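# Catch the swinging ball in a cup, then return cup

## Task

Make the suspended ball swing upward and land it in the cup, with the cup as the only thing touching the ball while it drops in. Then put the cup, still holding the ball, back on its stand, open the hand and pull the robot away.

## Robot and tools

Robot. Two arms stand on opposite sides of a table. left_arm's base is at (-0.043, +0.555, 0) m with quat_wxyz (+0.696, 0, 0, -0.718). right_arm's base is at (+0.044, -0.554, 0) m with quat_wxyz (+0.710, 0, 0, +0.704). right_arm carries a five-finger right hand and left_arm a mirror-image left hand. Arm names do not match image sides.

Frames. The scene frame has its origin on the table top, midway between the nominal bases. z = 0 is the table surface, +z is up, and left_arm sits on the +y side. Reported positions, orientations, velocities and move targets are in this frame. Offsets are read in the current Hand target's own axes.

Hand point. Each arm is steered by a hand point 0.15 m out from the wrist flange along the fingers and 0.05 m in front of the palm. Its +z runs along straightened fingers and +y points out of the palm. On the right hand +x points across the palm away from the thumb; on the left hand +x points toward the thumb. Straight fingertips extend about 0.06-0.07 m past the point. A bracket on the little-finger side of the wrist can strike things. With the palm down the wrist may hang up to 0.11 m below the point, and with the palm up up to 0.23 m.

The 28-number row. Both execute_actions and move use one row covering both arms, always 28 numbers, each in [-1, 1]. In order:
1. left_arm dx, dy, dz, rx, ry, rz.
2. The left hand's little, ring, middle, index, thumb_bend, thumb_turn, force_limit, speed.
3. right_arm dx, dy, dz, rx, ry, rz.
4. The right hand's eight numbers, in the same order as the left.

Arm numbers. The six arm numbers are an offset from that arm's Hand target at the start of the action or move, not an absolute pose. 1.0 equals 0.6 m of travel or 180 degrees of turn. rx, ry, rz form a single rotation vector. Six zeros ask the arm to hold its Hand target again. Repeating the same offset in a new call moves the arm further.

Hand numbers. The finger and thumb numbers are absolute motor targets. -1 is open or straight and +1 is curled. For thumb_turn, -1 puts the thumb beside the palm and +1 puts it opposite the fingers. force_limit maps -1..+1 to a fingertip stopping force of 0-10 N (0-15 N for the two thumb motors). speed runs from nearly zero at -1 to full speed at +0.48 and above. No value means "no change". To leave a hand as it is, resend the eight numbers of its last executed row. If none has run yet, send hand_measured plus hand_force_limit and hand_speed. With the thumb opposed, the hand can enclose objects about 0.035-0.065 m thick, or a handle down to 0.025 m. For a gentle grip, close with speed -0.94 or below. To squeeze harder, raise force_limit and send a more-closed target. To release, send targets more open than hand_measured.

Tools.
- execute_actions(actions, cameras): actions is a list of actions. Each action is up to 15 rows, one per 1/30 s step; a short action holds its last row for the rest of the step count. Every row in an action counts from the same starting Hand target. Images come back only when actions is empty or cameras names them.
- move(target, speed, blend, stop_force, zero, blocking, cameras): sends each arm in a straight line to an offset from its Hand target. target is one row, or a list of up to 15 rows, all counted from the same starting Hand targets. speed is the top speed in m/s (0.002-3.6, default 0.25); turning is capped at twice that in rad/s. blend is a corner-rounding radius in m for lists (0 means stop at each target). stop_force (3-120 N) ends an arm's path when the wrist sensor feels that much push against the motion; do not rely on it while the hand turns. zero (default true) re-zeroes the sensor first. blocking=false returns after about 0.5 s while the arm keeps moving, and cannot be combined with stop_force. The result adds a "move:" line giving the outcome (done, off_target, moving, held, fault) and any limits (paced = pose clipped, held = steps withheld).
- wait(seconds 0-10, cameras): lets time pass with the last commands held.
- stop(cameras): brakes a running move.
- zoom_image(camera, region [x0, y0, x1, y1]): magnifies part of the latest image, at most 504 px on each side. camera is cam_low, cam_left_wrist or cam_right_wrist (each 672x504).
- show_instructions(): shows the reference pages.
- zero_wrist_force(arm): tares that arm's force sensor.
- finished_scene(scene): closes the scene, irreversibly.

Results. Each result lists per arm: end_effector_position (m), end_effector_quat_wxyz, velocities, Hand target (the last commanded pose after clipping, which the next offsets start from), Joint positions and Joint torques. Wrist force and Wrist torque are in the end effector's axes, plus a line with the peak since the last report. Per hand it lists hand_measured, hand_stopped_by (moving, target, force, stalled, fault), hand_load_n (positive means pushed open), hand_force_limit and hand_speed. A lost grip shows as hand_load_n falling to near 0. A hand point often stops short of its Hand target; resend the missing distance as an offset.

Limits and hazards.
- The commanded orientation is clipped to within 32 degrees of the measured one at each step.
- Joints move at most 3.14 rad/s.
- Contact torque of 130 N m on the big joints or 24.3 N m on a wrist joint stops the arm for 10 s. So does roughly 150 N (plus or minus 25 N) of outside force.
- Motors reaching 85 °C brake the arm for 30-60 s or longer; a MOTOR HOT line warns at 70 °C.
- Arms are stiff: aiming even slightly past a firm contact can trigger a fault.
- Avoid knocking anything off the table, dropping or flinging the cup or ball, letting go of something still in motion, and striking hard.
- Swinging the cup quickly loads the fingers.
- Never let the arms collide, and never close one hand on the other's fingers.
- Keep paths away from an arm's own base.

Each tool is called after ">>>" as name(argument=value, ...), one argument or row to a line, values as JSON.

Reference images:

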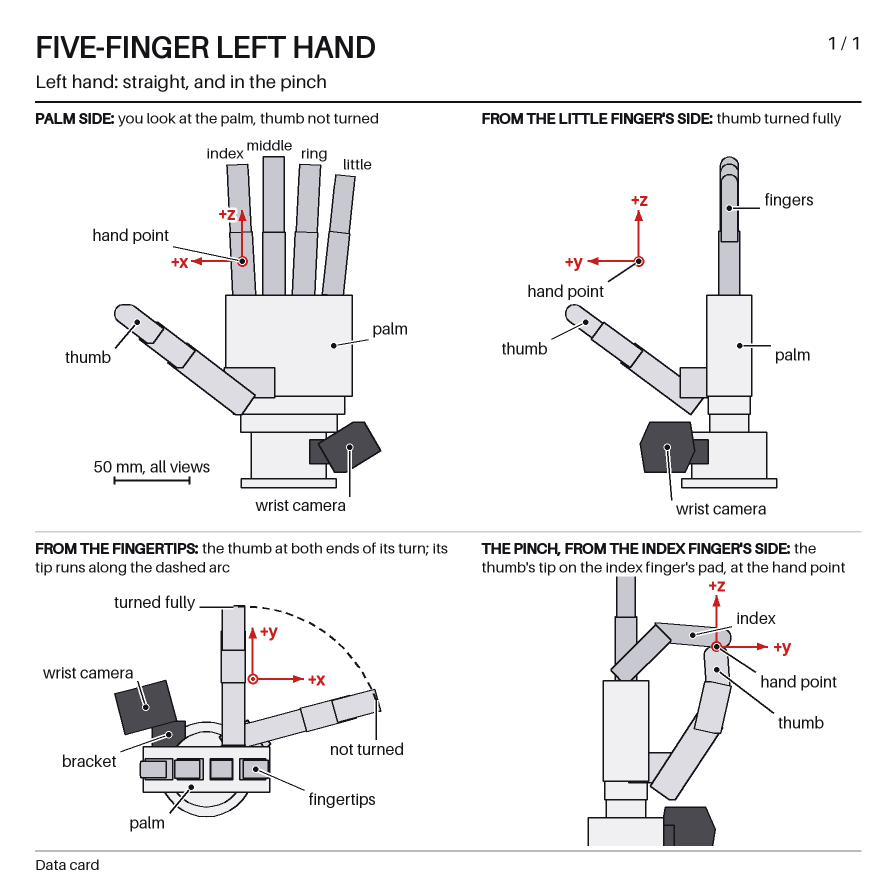

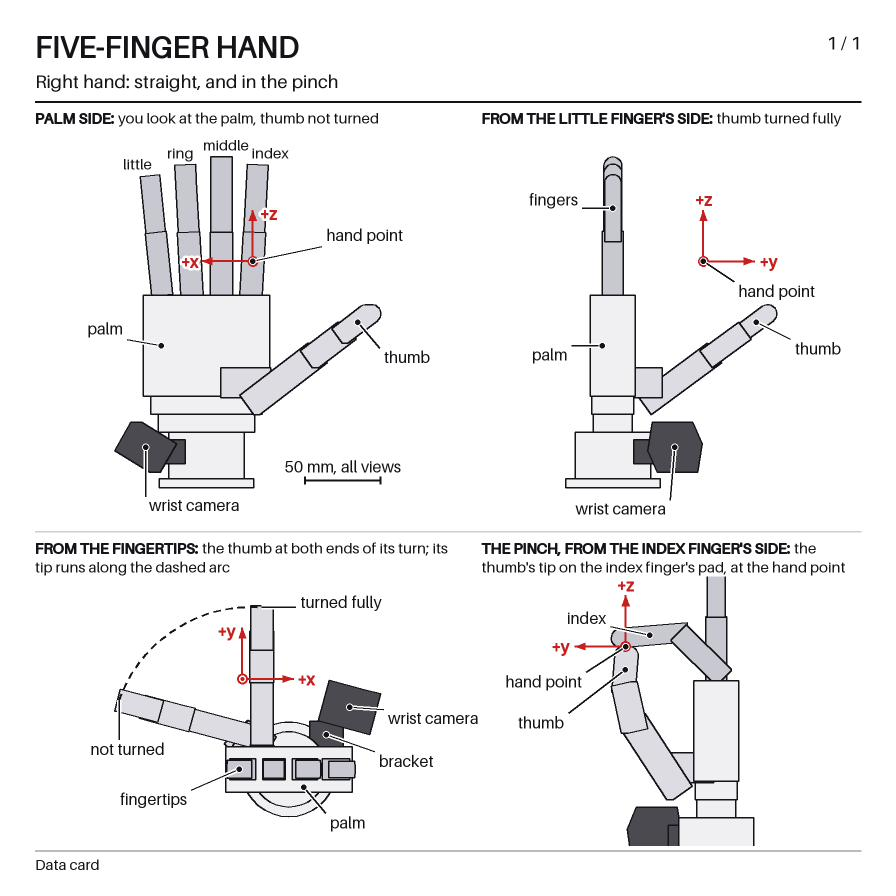

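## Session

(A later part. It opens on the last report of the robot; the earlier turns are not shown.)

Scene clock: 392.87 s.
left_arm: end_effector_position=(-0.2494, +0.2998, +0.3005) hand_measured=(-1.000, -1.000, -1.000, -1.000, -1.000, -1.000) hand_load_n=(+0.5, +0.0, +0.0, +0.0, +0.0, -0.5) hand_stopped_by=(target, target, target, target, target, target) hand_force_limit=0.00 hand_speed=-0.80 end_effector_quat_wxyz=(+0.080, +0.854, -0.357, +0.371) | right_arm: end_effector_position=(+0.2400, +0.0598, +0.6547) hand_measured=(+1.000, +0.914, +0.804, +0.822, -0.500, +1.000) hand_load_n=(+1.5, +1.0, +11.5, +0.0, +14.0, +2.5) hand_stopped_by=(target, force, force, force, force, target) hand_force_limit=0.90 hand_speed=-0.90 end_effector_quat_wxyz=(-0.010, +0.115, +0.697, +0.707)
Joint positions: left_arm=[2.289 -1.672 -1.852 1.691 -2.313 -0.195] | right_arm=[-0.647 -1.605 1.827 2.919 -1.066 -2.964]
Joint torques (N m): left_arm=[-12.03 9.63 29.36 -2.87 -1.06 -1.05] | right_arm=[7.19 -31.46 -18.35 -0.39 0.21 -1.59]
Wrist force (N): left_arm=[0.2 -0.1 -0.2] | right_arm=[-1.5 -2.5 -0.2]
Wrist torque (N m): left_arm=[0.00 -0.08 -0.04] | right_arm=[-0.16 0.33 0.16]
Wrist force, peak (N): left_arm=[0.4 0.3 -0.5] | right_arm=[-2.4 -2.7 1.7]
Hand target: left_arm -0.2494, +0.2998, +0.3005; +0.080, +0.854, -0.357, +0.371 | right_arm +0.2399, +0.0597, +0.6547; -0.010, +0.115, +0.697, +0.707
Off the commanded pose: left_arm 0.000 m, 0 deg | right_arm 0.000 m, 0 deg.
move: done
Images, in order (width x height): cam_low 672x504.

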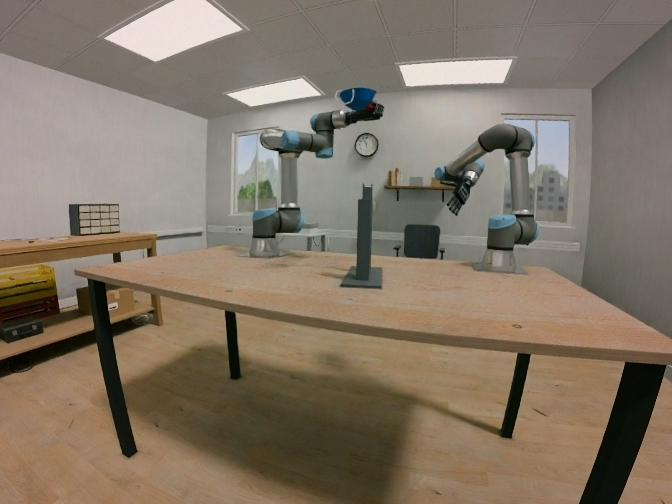

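>>> move(
  target=[
    [0,0,0,0,0,0,-1,-1,-1,-1,-1,-1,0,-0.8,-0.0559,-0.3114,-0.0006,0,0,0,1,1,0.99,0.99,0.99,1,0.9,-0.9],
  ],
  speed=0.12,
  cameras=["all"],
)

>>> zoom_image(
  camera="cam_low",
  region=[310, 130, 430, 220],
)

Scene clock: 396.60 s.
left_arm: end_effector_position=(-0.2494, +0.2998, +0.3005) hand_measured=(-1.000, -1.000, -1.000, -1.000, -1.000, -1.000) hand_load_n=(+0.0, +0.0, +0.0, +0.0, +0.0, +0.0) hand_stopped_by=(target, target, target, target, target, target) hand_force_limit=0.00 hand_speed=-0.80 end_effector_quat_wxyz=(+0.080, +0.854, -0.357, +0.371) | right_arm: end_effector_position=(+0.2399, +0.0596, +0.4648) hand_measured=(+1.000, +0.914, +0.804, +0.822, -0.500, +1.000) hand_load_n=(+1.5, +0.5, +11.5, +0.0, +14.5, +2.5) hand_stopped_by=(target, force, force, force, force, target) hand_force_limit=0.90 hand_speed=-0.90 end_effector_quat_wxyz=(-0.010, +0.115, +0.697, +0.707)
Joint positions: left_arm=[2.289 -1.672 -1.852 1.691 -2.313 -0.195] | right_arm=[-0.647 -1.377 2.131 2.387 -1.065 -2.964]
Joint torques (N m): left_arm=[-13.07 10.26 29.46 -2.86 -1.19 -0.96] | right_arm=[-9.58 -23.26 -24.96 -3.82 0.96 0.78]
Wrist force (N): left_arm=[0.3 0.0 -0.1] | right_arm=[-1.9 -3.0 -0.3]
Wrist torque (N m): left_arm=[0.00 -0.08 -0.04] | right_arm=[-0.17 0.44 0.14]
Wrist force, peak (N): left_arm=[0.5 -0.2 -0.3] | right_arm=[-2.3 -4.4 -0.3]
Hand target: left_arm -0.2494, +0.2998, +0.3005; +0.080, +0.854, -0.357, +0.371 | right_arm +0.2399, +0.0596, +0.4649; -0.010, +0.115, +0.697, +0.707
Off the commanded pose: left_arm 0.000 m, 0 deg | right_arm 0.000 m, 0 deg.
move: done
camera_calibration:
cam_left_wrist: T_world_to_cam=[[0.755826, 0.552831, 0.350864, -0.0859073], [-0.0918369, -0.441053, 0.89277, -0.156651], [0.6483, -0.707001, -0.282589, 0.568409], [0, 0, 0, 1]] pos_world=[-0.317955, 0.380266, 0.330622]
cam_right_wrist: T_world_to_cam=[[-0.115618, 0.0320495, 0.992777, -0.441753], [0.752286, -0.649826, 0.108589, -0.1959], [0.648612, 0.759407, 0.0510212, -0.112561], [0, 0, 0, 1]] pos_world=[0.169306, -0.0276633, 0.465578]

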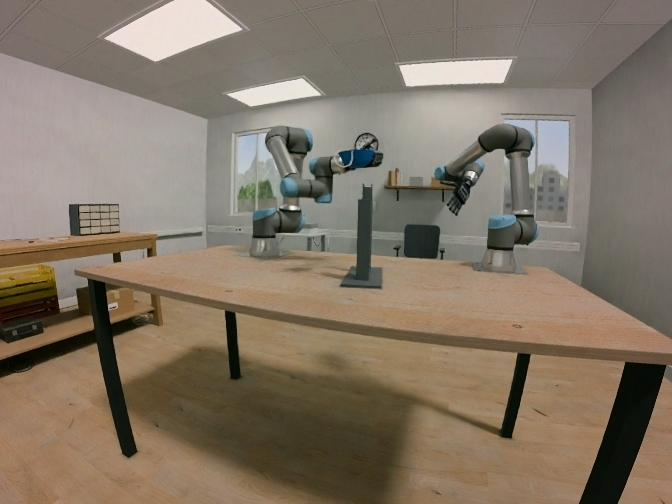

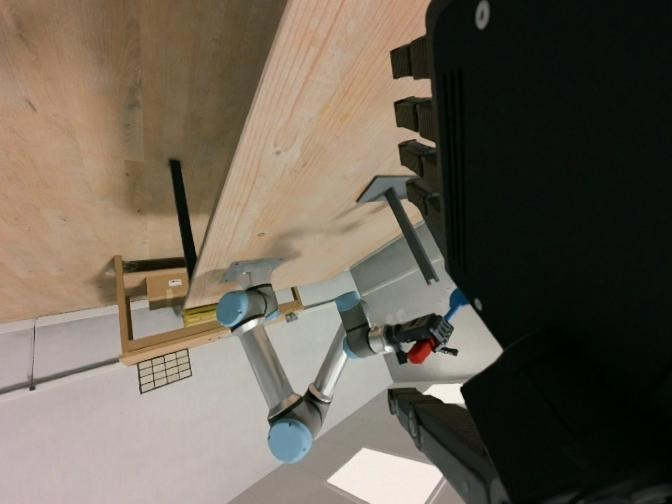

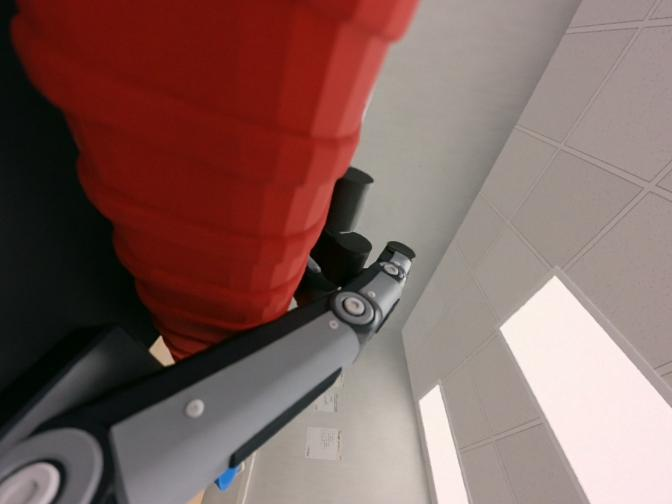

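Scaled by 4.200 from the camera's 672x504 image, which has a finer 960x720 frame.

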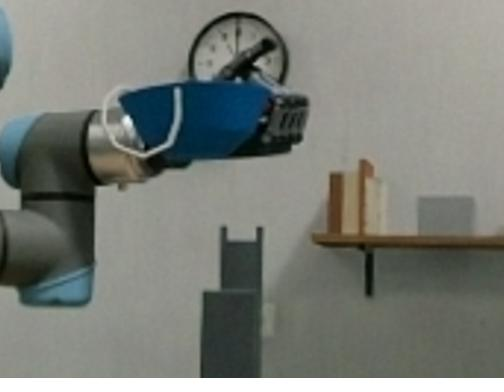

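>>> move(
  target=[
    [0.4337,-0.2804,0.3318,-0.0461,0.0086,0.0476,-1,-1,-1,-1,-1,-1,0,-0.8,0,0,0,0,0,0,1,1,0.99,0.99,0.99,1,0.9,-0.9],
    [0.5276,-0.8771,0.4601,-0.0921,0.0171,0.0951,-1,-1,-1,-1,-1,-1,0,-0.8,0,0,0,0,0,0,1,1,0.99,0.99,0.99,1,0.9,-0.9],
  ],
  speed=0.3,
  blend=[0.06,0],
  cameras=["all"],
)

Scene clock: 408.47 s.
left_arm: end_effector_position=(+0.4102, +0.4007, +0.3894) hand_measured=(-1.000, -1.000, -1.000, -1.000, -1.000, -1.000) hand_load_n=(+0.0, +0.5, +0.0, +0.0, +0.0, +0.0) hand_stopped_by=(target, target, target, target, target, target) hand_force_limit=0.00 hand_speed=-0.80 end_effector_quat_wxyz=(+0.156, +0.761, -0.526, +0.346) | right_arm: end_effector_position=(+0.2399, +0.0596, +0.4649) hand_measured=(+1.000, +0.914, +0.804, +0.822, -0.500, +1.000) hand_load_n=(+1.5, +0.5, +11.5, +0.0, +14.5, +2.5) hand_stopped_by=(target, force, force, force, force, target) hand_force_limit=0.90 hand_speed=-0.90 end_effector_quat_wxyz=(-0.010, +0.115, +0.697, +0.707)
Joint positions: left_arm=[5.173 -1.804 -1.366 1.711 -0.799 3.165] | right_arm=[-0.647 -1.377 2.131 2.387 -1.065 -2.964]
Joint torques (N m): left_arm=[-0.68 14.62 31.19 -1.84 1.08 1.4] | right_arm=[3.4 -20 -27.97 -3.93 -1.35 0.56]
Wrist force (N): left_arm=[0.1 -0.1 -0.5] | right_arm=[-1.9 -2.7 -0.2]
Wrist torque (N m): left_arm=[0.01 -0.07 0.11] | right_arm=[-0.17 0.45 0.14]
Wrist force, peak (N): left_arm=[-0.2 -2.6 -0.5] | right_arm=[-2.0 -3.2 -0.3]
Hand target: left_arm +0.4103, +0.4008, +0.3894; +0.156, +0.761, -0.526, +0.346 | right_arm +0.2399, +0.0596, +0.4649; -0.010, +0.115, +0.697, +0.707
Off the commanded pose: left_arm 0.000 m, 0 deg | right_arm 0.000 m, 0 deg.
move: done
camera_calibration:
cam_left_wrist: T_world_to_cam=[[0.915287, 0.197332, 0.351155, -0.594522], [-0.263754, -0.365283, 0.89275, -0.0908159], [0.304439, -0.909741, -0.282292, 0.459376], [0, 0, 0, 1]] pos_world=[0.380353, 0.502058, 0.419523]
cam_right_wrist: T_world_to_cam=[[-0.115748, 0.0318993, 0.992766, -0.441731], [0.752272, -0.649842, 0.108589, -0.195898], [0.648605, 0.759399, 0.0512207, -0.112652], [0, 0, 0, 1]] pos_world=[0.169306, -0.0276638, 0.465578]

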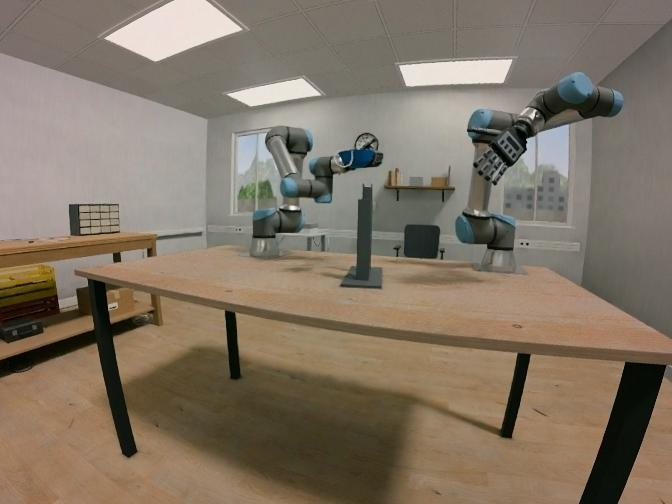

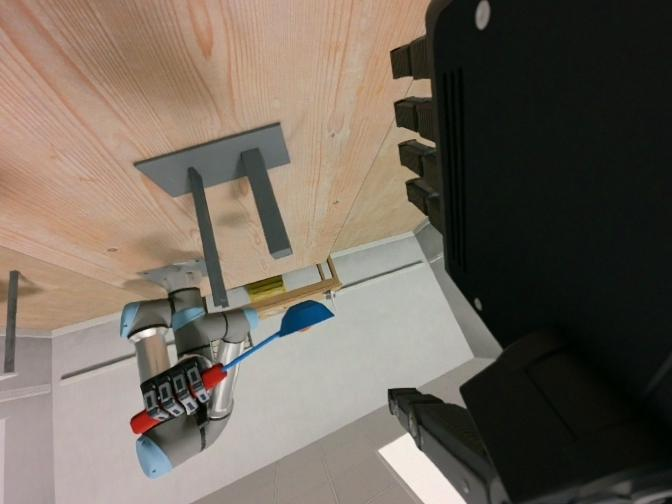

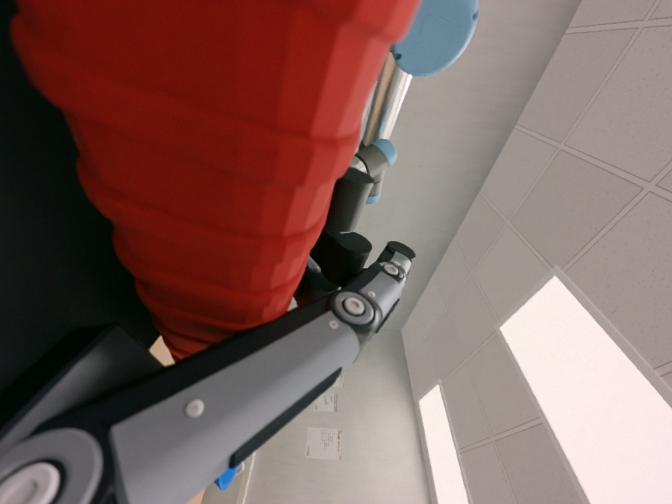

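>>> zoom_image(
  camera="cam_left_wrist",
  region=[120, 100, 360, 480],
)

>>> zoom_image(
  camera="cam_left_wrist",
  region=[180, 230, 360, 400],
)

Scaled by 1.326 from the camera's 672x504 image, which has a finer 960x720 frame.

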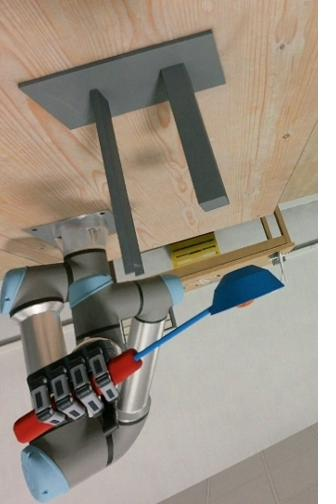

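Scaled by 2.800 from the camera's 672x504 image, which has a finer 960x720 frame.

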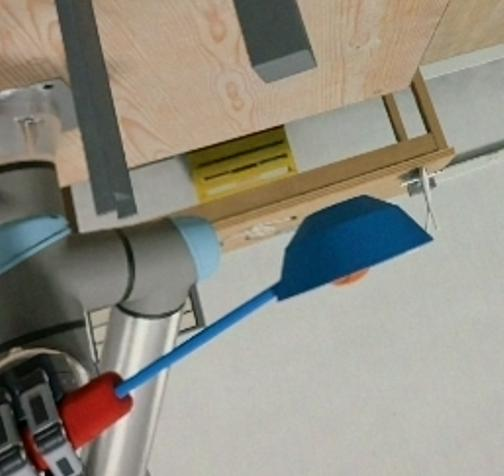

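>>> move(
  target=[
    [0,0,0,0,0,0,-1,-1,-1,-1,-1,-1,0,-0.8,0.0011,-0.1017,0.0373,0,0,0,1,1,0.99,0.99,0.99,1,0.9,-0.9],
  ],
  speed=0.08,
  cameras=["cam_low","cam_left_wrist"],
)

>>> zoom_image(
  camera="cam_low",
  region=[310, 140, 430, 230],
)

>>> zoom_image(
  camera="cam_left_wrist",
  region=[180, 200, 360, 370],
)

Scene clock: 426.17 s.
left_arm: end_effector_position=(+0.4103, +0.4008, +0.3894) hand_measured=(-1.000, -1.000, -1.000, -1.000, -1.000, -1.000) hand_load_n=(+0.0, +0.0, +0.0, +0.0, +0.0, +0.0) hand_stopped_by=(target, target, target, target, target, target) hand_force_limit=0.00 hand_speed=-0.80 end_effector_quat_wxyz=(+0.156, +0.761, -0.526, +0.346) | right_arm: end_effector_position=(+0.2319, +0.0835, +0.4050) hand_measured=(+1.000, +0.914, +0.804, +0.822, -0.500, +1.000) hand_load_n=(+1.5, +1.0, +11.5, +0.0, +14.5, +2.5) hand_stopped_by=(target, force, force, force, force, target) hand_force_limit=0.90 hand_speed=-0.90 end_effector_quat_wxyz=(-0.010, +0.115, +0.697, +0.707)
Joint positions: left_arm=[5.173 -1.804 -1.366 1.71 -0.798 3.165] | right_arm=[-0.593 -1.213 2.122 2.231 -1.12 -2.964]
Joint torques (N m): left_arm=[11.01 16.46 31.99 -4.63 2.87 1.77] | right_arm=[-11.98 -28.74 -7.08 -1.44 1.37 0.26]
Wrist force (N): left_arm=[0.1 0.0 -0.5] | right_arm=[-2.3 -2.3 -0.4]
Wrist torque (N m): left_arm=[0.02 -0.06 0.09] | right_arm=[-0.13 0.49 0.17]
Wrist force, peak (N): left_arm=[0.1 0.1 -0.7] | right_arm=[-2.1 -4.0 -0.3]
Hand target: left_arm +0.4103, +0.4008, +0.3894; +0.156, +0.761, -0.526, +0.346 | right_arm +0.2320, +0.0835, +0.4049; -0.010, +0.115, +0.697, +0.707
Off the commanded pose: left_arm 0.000 m, 0 deg | right_arm 0.000 m, 0 deg.
move: done
camera_calibration:
cam_left_wrist: T_world_to_cam=[[0.915263, 0.197299, 0.351237, -0.594642], [-0.263839, -0.365301, 0.892717, -0.0906985], [0.304439, -0.909741, -0.282291, 0.459436], [0, 0, 0, 1]] pos_world=[0.380453, 0.502158, 0.419523]
Images, in order (width x height): cam_low 672x504, cam_left_wrist 672x504.

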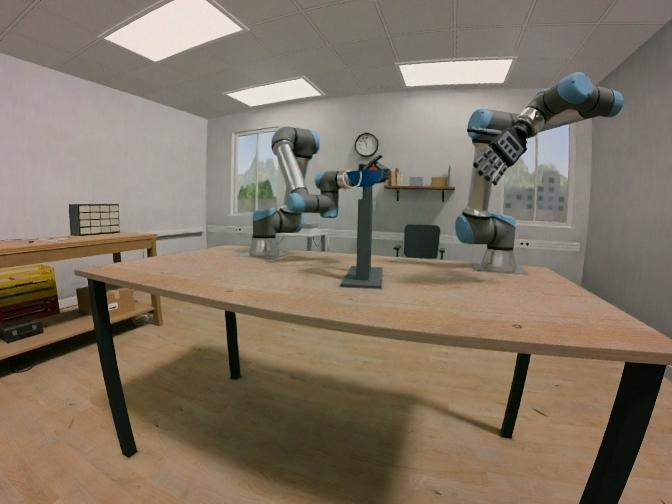

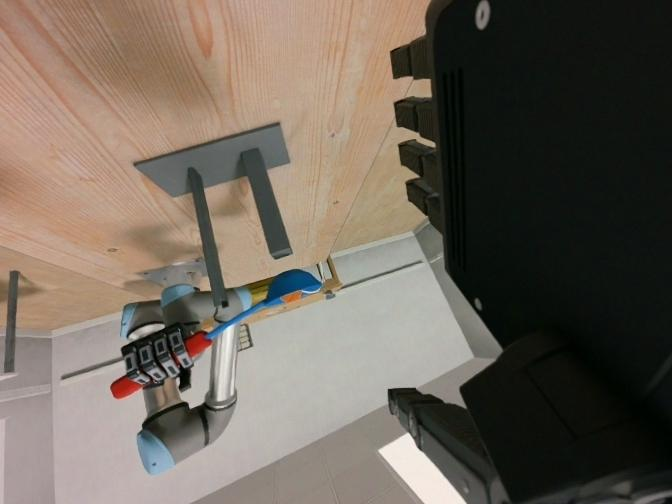

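Scaled by 4.200 from the camera's 672x504 image, which has a finer 960x720 frame.

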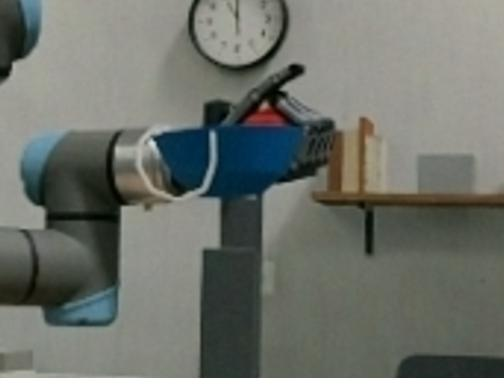

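Scaled by 2.800 from the camera's 672x504 image, which has a finer 960x720 frame.

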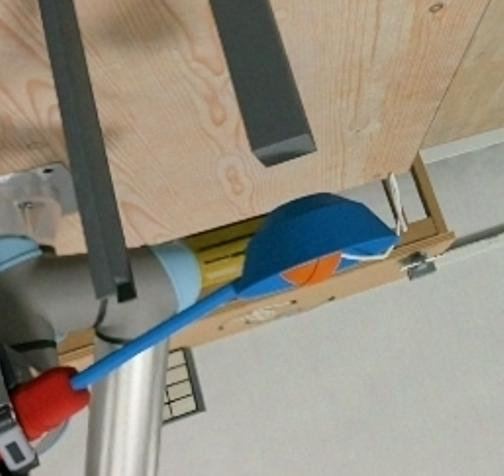

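>>> move(
  target=[
    [0,0,0,0,0,0,-1,-1,-1,-1,-1,-1,0,-0.8,-0.0122,-0.0401,0.0007,0,0,0,1,1,0.99,0.99,0.99,1,0.9,-0.9],
  ],
  speed=0.06,
  cameras=["cam_low","cam_left_wrist"],
)

>>> zoom_image(
  camera="cam_low",
  region=[330, 150, 400, 220],
)

>>> zoom_image(
  camera="cam_left_wrist",
  region=[180, 200, 360, 370],
)

Scene clock: 429.57 s.
left_arm: end_effector_position=(+0.4103, +0.4008, +0.3894) hand_measured=(-1.000, -1.000, -1.000, -1.000, -1.000, -1.000) hand_load_n=(+0.0, +0.0, +0.0, +0.0, -0.5, +0.0) hand_stopped_by=(target, target, target, target, target, target) hand_force_limit=0.00 hand_speed=-0.80 end_effector_quat_wxyz=(+0.156, +0.761, -0.526, +0.346) | right_arm: end_effector_position=(+0.2350, +0.0834, +0.3798) hand_measured=(+1.000, +0.914, +0.804, +0.822, -0.500, +1.000) hand_load_n=(+1.5, +1.0, +11.5, +0.0, +14.5, +2.5) hand_stopped_by=(target, force, force, force, force, target) hand_force_limit=0.90 hand_speed=-0.90 end_effector_quat_wxyz=(-0.010, +0.115, +0.697, +0.707)
Joint positions: left_arm=[5.173 -1.804 -1.366 1.71 -0.798 3.165] | right_arm=[-0.599 -1.156 2.134 2.163 -1.113 -2.964]
Joint torques (N m): left_arm=[10.06 17.11 32.58 -4.57 2.62 1.91] | right_arm=[3.03 -41.05 -24.17 -0.76 -1.09 0.35]
Wrist force (N): left_arm=[0.0 0.2 -0.5] | right_arm=[-2.0 -2.7 -0.2]
Wrist torque (N m): left_arm=[0.05 -0.06 0.08] | right_arm=[-0.18 0.45 0.14]
Wrist force, peak (N): left_arm=[0.1 0.2 -0.8] | right_arm=[-2.6 -3.5 -0.2]
Hand target: left_arm +0.4103, +0.4008, +0.3894; +0.156, +0.761, -0.526, +0.346 | right_arm +0.2350, +0.0834, +0.3800; -0.010, +0.115, +0.697, +0.707
Off the commanded pose: left_arm 0.000 m, 0 deg | right_arm 0.000 m, 0 deg.
move: done
camera_calibration:
cam_left_wrist: T_world_to_cam=[[0.915263, 0.197299, 0.351237, -0.594642], [-0.263839, -0.365301, 0.892717, -0.0906985], [0.304439, -0.909741, -0.282291, 0.459436], [0, 0, 0, 1]] pos_world=[0.380453, 0.502158, 0.419523]
Images, in order (width x height): cam_low 672x504, cam_left_wrist 672x504.

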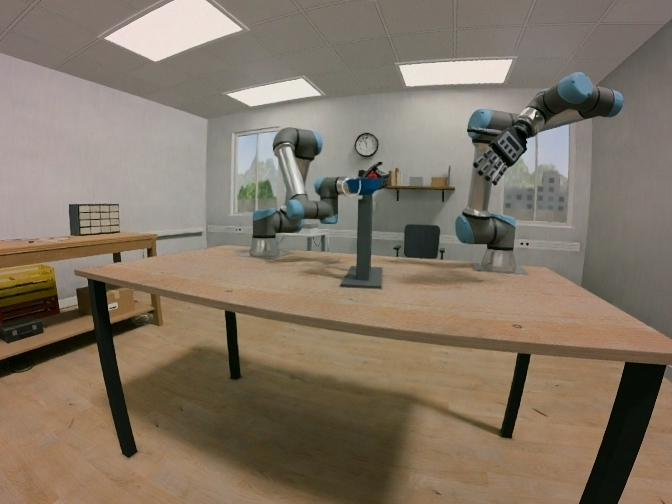

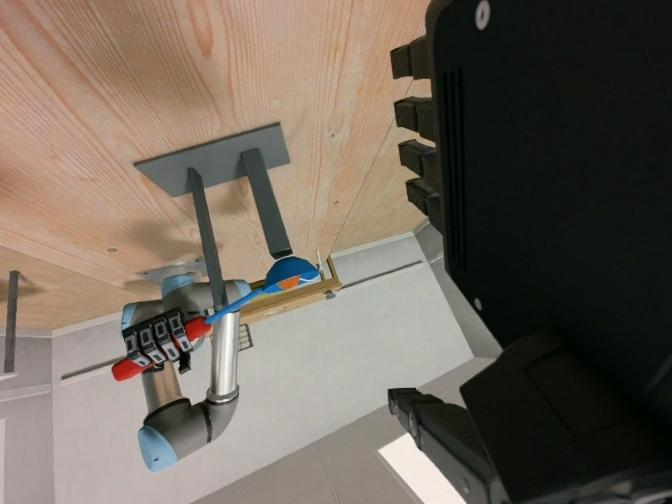

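Scaled by 7.200 from the camera's 672x504 image, which has a finer 960x720 frame.

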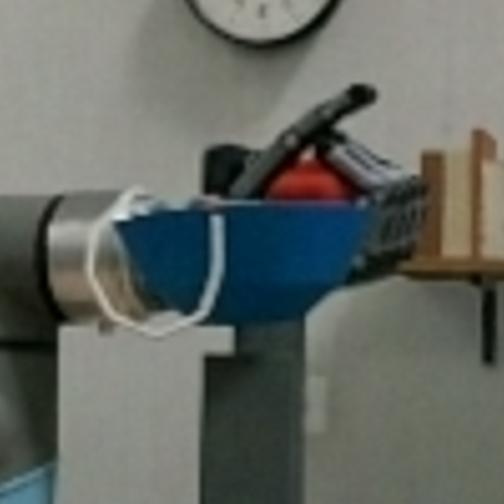

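Scaled by 2.800 from the camera's 672x504 image, which has a finer 960x720 frame.

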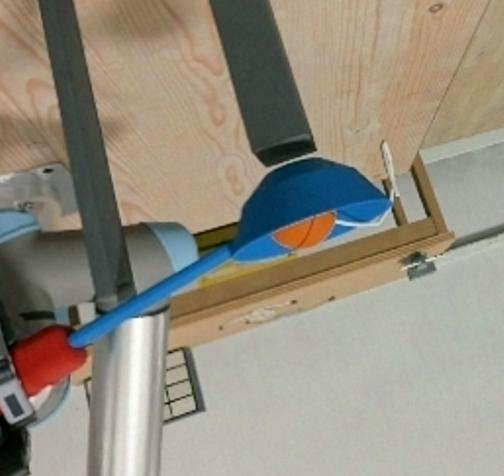

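>>> move(
  target=[
    [0,0,0,0,0,0,-1,-1,-1,-1,-1,-1,0,-0.8,0.0005,-0.0136,0.0078,0.0154,-0.0028,-0.0056,1,1,0.99,0.99,0.99,1,0.9,-0.9],
  ],
  speed=0.04,
  cameras=["cam_low","cam_left_wrist"],
)

>>> zoom_image(
  camera="cam_low",
  region=[330, 150, 400, 220],
)

>>> zoom_image(
  camera="cam_left_wrist",
  region=[180, 200, 360, 370],
)

Scene clock: 436.17 s.
left_arm: end_effector_position=(+0.4103, +0.4008, +0.3894) hand_measured=(-1.000, -1.000, -1.000, -1.000, -1.000, -1.000) hand_load_n=(+0.0, +0.0, +0.0, +0.0, +0.0, +0.0) hand_stopped_by=(target, target, target, target, target, target) hand_force_limit=0.00 hand_speed=-0.80 end_effector_quat_wxyz=(+0.156, +0.761, -0.526, +0.346) | right_arm: end_effector_position=(+0.2339, +0.0883, +0.3720) hand_measured=(+1.000, +0.914, +0.804, +0.822, -0.500, +1.000) hand_load_n=(+1.5, +0.5, +11.5, +0.0, +14.0, +2.5) hand_stopped_by=(target, force, force, force, force, target) hand_force_limit=0.90 hand_speed=-0.90 end_effector_quat_wxyz=(-0.003, +0.112, +0.715, +0.690)
Joint positions: left_arm=[5.173 -1.804 -1.366 1.71 -0.798 3.165] | right_arm=[-0.595 -1.17 2.141 2.224 -1.119 -3.005]
Joint torques (N m): left_arm=[9.55 17.01 31.95 -4.36 2.51 1.81] | right_arm=[1.65 -27.46 -14.11 -4.68 -0.02 0.79]
Wrist force (N): left_arm=[0.2 0.2 -0.6] | right_arm=[-2.1 -2.6 -0.1]
Wrist torque (N m): left_arm=[0.05 -0.09 0.09] | right_arm=[-0.11 0.48 0.15]
Wrist force, peak (N): left_arm=[0.5 0.0 -0.7] | right_arm=[-2.4 -2.9 0.0]
Hand target: left_arm +0.4103, +0.4008, +0.3894; +0.156, +0.761, -0.526, +0.346 | right_arm +0.2340, +0.0883, +0.3720; -0.003, +0.112, +0.715, +0.690
Off the commanded pose: left_arm 0.000 m, 0 deg | right_arm 0.000 m, 0 deg.
move: done
camera_calibration:
cam_left_wrist: T_world_to_cam=[[0.915263, 0.197299, 0.351237, -0.594642], [-0.263839, -0.365301, 0.892717, -0.0906985], [0.304439, -0.909741, -0.282291, 0.459436], [0, 0, 0, 1]] pos_world=[0.380453, 0.502158, 0.419523]
Images, in order (width x height): cam_low 672x504, cam_left_wrist 672x504.

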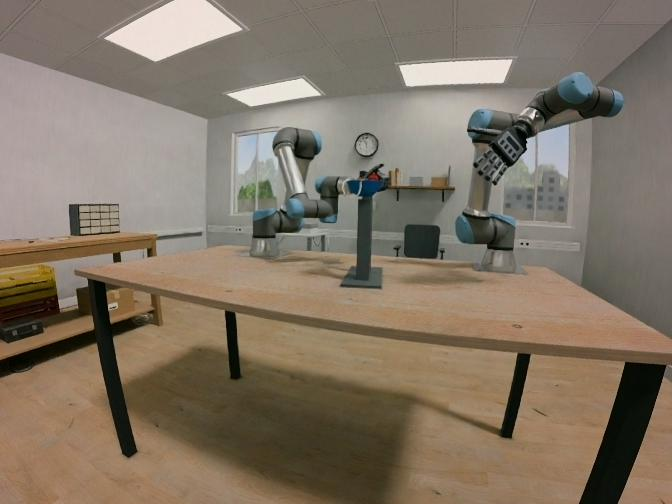

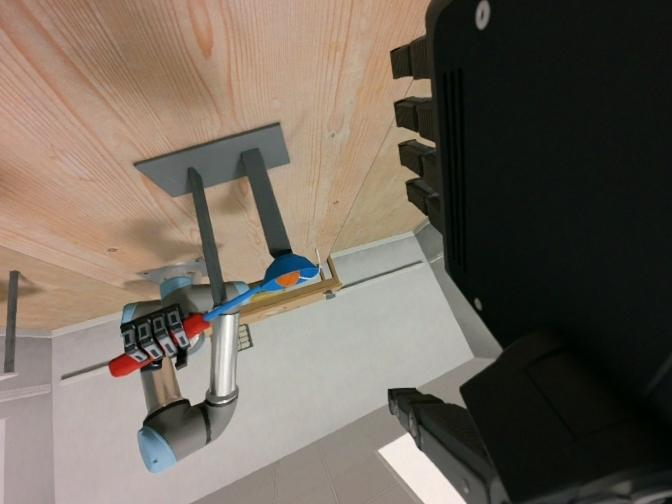

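Scaled by 7.200 from the camera's 672x504 image, which has a finer 960x720 frame.

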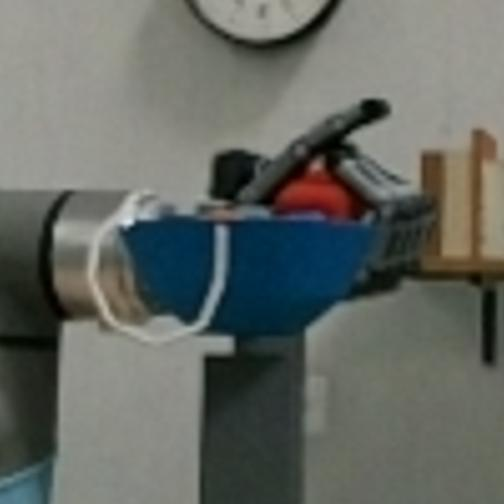

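Scaled by 2.800 from the camera's 672x504 image, which has a finer 960x720 frame.

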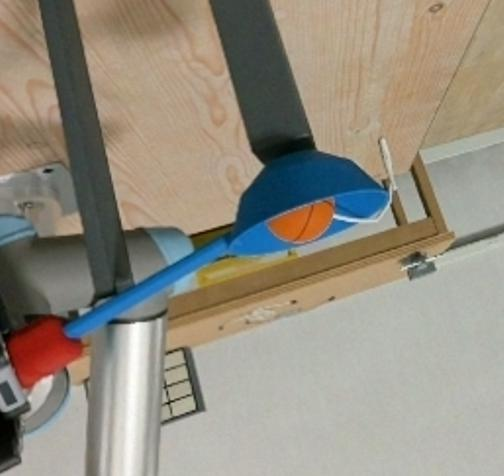

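>>> move(
  target=[
    [0,0,0,0,0,0,-1,-1,-1,-1,-1,-1,0,-0.8,-0.0053,-0.0329,0.0016,0,0,0,1,1,0.99,0.99,0.99,1,0.9,-0.9],
  ],
  speed=0.008,
  stop_force=3,
  cameras=["cam_low","cam_left_wrist"],
)

>>> zoom_image(
  camera="cam_low",
  region=[330, 150, 400, 220],
)

>>> zoom_image(
  camera="cam_left_wrist",
  region=[180, 200, 360, 370],
)

Scene clock: 439.23 s.
left_arm: end_effector_position=(+0.4103, +0.4008, +0.3894) hand_measured=(-1.000, -1.000, -1.000, -1.000, -1.000, -1.000) hand_load_n=(+0.0, +0.0, +0.0, +0.0, +0.0, +0.0) hand_stopped_by=(target, target, target, target, target, target) hand_force_limit=0.00 hand_speed=-0.80 end_effector_quat_wxyz=(+0.156, +0.761, -0.526, +0.346) | right_arm: end_effector_position=(+0.2340, +0.0883, +0.3695) hand_measured=(+1.000, +0.914, +0.804, +0.822, -0.500, +1.000) hand_load_n=(+0.5, +0.0, +11.5, -0.5, +14.5, +2.0) hand_stopped_by=(target, force, force, force, force, target) hand_force_limit=0.90 hand_speed=-0.90 end_effector_quat_wxyz=(-0.003, +0.112, +0.715, +0.690)
Joint positions: left_arm=[5.173 -1.804 -1.366 1.71 -0.798 3.165] | right_arm=[-0.595 -1.164 2.142 2.217 -1.119 -3.005]
Joint torques (N m): left_arm=[8.14 17.25 31.68 -4.27 2.38 1.62] | right_arm=[-7.94 -39.77 -23.34 -0.12 0.85 -0.55]
Wrist force (N): left_arm=[0.0 -0.1 -0.6] | right_arm=[-1.9 0.3 0.0]
Wrist torque (N m): left_arm=[0.01 -0.06 0.09] | right_arm=[-0.04 0.42 -0.01]
Wrist force, peak (N): left_arm=[0.3 0.3 -0.8] | right_arm=[-2.0 -3.1 -0.1]
Hand target: left_arm +0.4103, +0.4008, +0.3894; +0.156, +0.761, -0.526, +0.346 | right_arm +0.2340, +0.0883, +0.3695; -0.003, +0.112, +0.715, +0.690 (not the last commanded pose)
Off the commanded pose: left_arm 0.000 m, 0 deg | right_arm 0.018 m, 0 deg.
move: contact (right_arm)
camera_calibration:
cam_left_wrist: T_world_to_cam=[[0.915263, 0.197299, 0.351237, -0.594642], [-0.263839, -0.365301, 0.892717, -0.0906985], [0.304439, -0.909741, -0.282291, 0.459436], [0, 0, 0, 1]] pos_world=[0.380453, 0.502158, 0.419523]
Images, in order (width x height): cam_low 672x504, cam_left_wrist 672x504.

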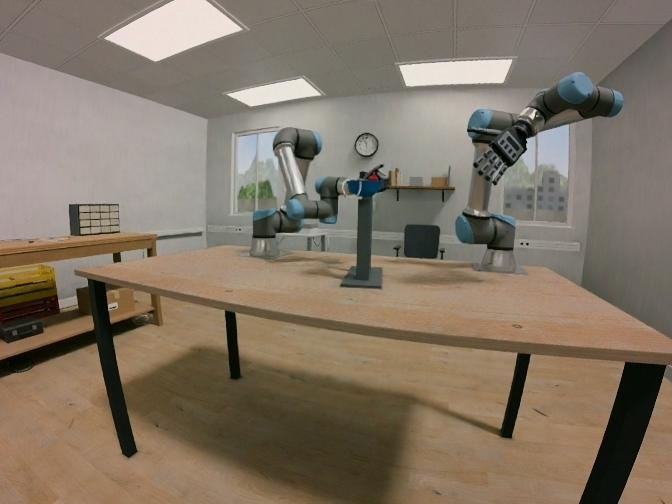

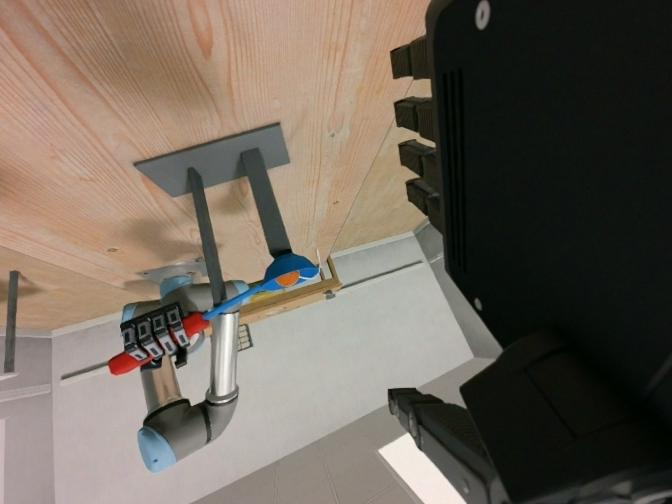

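Scaled by 7.200 from the camera's 672x504 image, which has a finer 960x720 frame.

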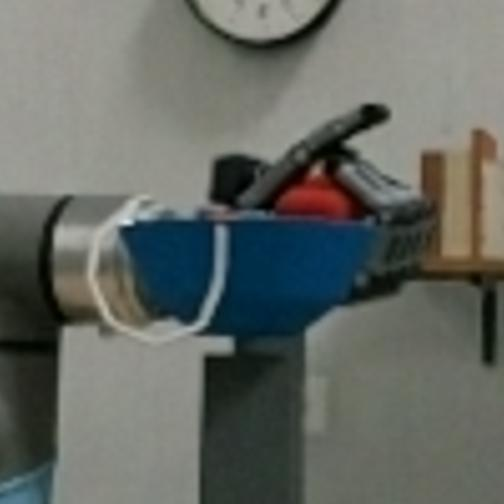

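Scaled by 2.800 from the camera's 672x504 image, which has a finer 960x720 frame.

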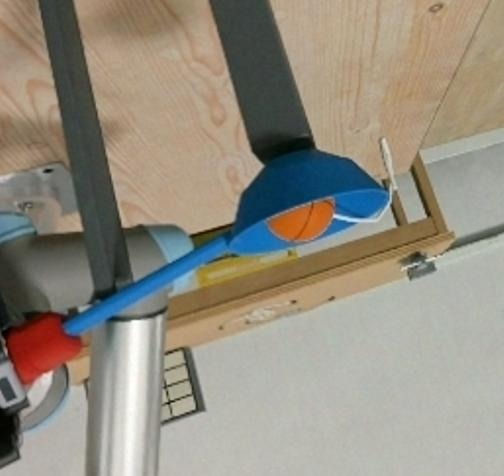

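>>> zoom_image(
  camera="cam_left_wrist",
  region=[195, 275, 255, 335],
)

>>> zoom_image(
  camera="cam_left_wrist",
  region=[255, 230, 325, 300],
)

Scaled by 8.400 from the camera's 672x504 image, which has a finer 960x720 frame.

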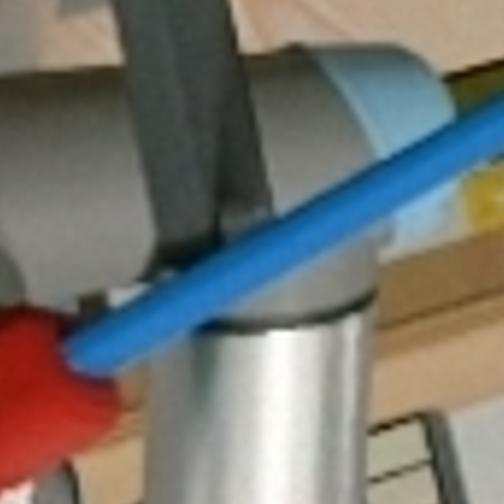

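Scaled by 7.200 from the camera's 672x504 image, which has a finer 960x720 frame.

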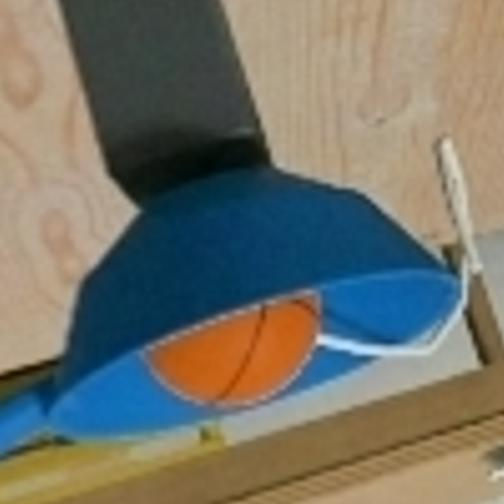

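>>> move(
  target=[
    [0.3406,0.1292,-0.024,-0.0049,-0.2085,0.0323,-1,-1,-1,-1,-1,-1,0,-0.8,0.0011,0.0066,-0.0003,0,0,0,1,1,0.99,0.99,0.99,1,0.9,-0.9],
  ],
  speed=0.15,
  cameras=["cam_left_wrist"],
)

>>> zoom_image(
  camera="cam_left_wrist",
  region=[190, 200, 400, 360],
)

Scene clock: 452.97 s.
left_arm: end_effector_position=(+0.3755, +0.2376, +0.5294) hand_measured=(-1.000, -1.000, -1.000, -1.000, -1.000, -1.000) hand_load_n=(+0.0, +0.0, +0.0, +0.0, +0.0, +0.0) hand_stopped_by=(target, target, target, target, target, target) hand_force_limit=0.00 hand_speed=-0.80 end_effector_quat_wxyz=(-0.003, +0.809, -0.554, +0.195) | right_arm: end_effector_position=(+0.2340, +0.0884, +0.3735) hand_measured=(+1.000, +0.914, +0.804, +0.822, -0.500, +1.000) hand_load_n=(+1.5, +0.5, +11.5, +0.0, +14.0, +2.5) hand_stopped_by=(target, force, force, force, force, target) hand_force_limit=0.90 hand_speed=-0.90 end_effector_quat_wxyz=(-0.003, +0.112, +0.715, +0.690)
Joint positions: left_arm=[4.544 -2.23 -0.035 1.061 -1.427 2.544] | right_arm=[-0.595 -1.173 2.14 2.228 -1.119 -3.005]
Joint torques (N m): left_arm=[10.65 26.81 12.9 -3.7 -1.2 0.25] | right_arm=[6.61 -34.57 -24.31 -1.75 -1.53 0.06]
Wrist force (N): left_arm=[-0.7 -0.1 -0.4] | right_arm=[-2.0 -3.0 -0.3]
Wrist torque (N m): left_arm=[-0.02 0.07 -0.12] | right_arm=[-0.13 0.47 0.15]
Wrist force, peak (N): left_arm=[-0.7 0.2 -0.9] | right_arm=[-1.9 -3.1 -0.2]
Hand target: left_arm +0.3767, +0.2370, +0.5309; -0.033, +0.803, -0.588, +0.086 | right_arm +0.2340, +0.0884, +0.3735; -0.003, +0.112, +0.715, +0.690
Off the commanded pose: left_arm 0.002 m, 14 deg | right_arm 0.000 m, 0 deg.
elbow stopped short (left arm): the move would have taken joint 3 (elbow) straighter than the controller allows.
move: off_target (left_arm)
camera_calibration:
cam_left_wrist: T_world_to_cam=[[0.934613, 0.112017, 0.337567, -0.559451], [-0.153518, -0.729089, 0.66698, -0.11994], [0.320829, -0.67519, -0.664219, 0.501402], [0, 0, 0, 1]] pos_world=[0.343593, 0.313763, 0.60189]
Images, in order (width x height): cam_left_wrist 672x504.

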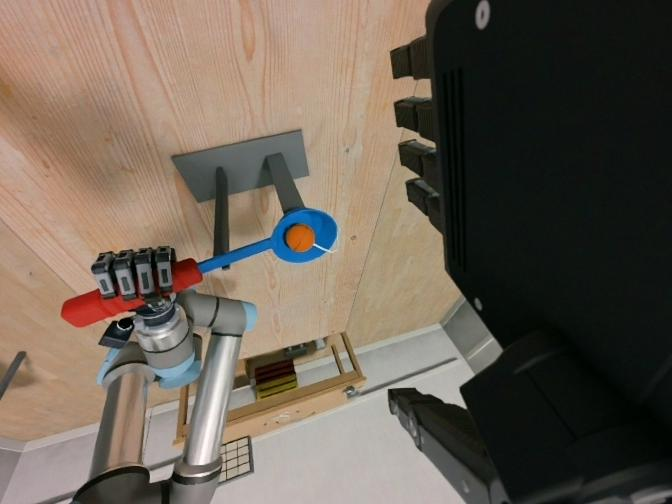

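Scaled by 2.400 from the camera's 672x504 image, which has a finer 960x720 frame.

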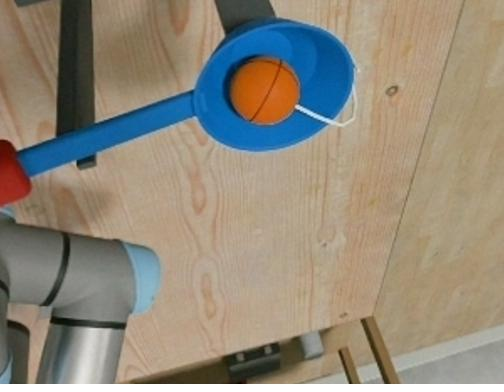

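>>> zoom_image(
  camera="cam_left_wrist",
  region=[195, 225, 265, 285],
)

>>> zoom_image(
  camera="cam_left_wrist",
  region=[165, 125, 345, 275],
)

Scaled by 7.200 from the camera's 672x504 image, which has a finer 960x720 frame.

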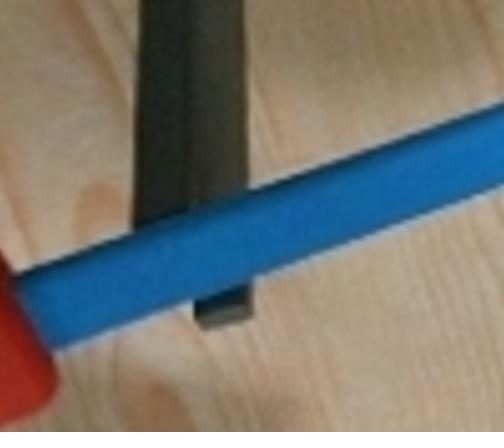

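Scaled by 2.800 from the camera's 672x504 image, which has a finer 960x720 frame.

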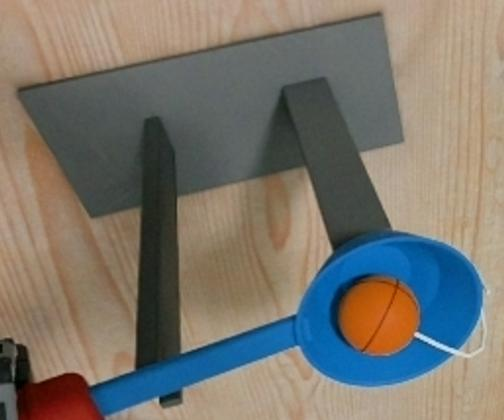

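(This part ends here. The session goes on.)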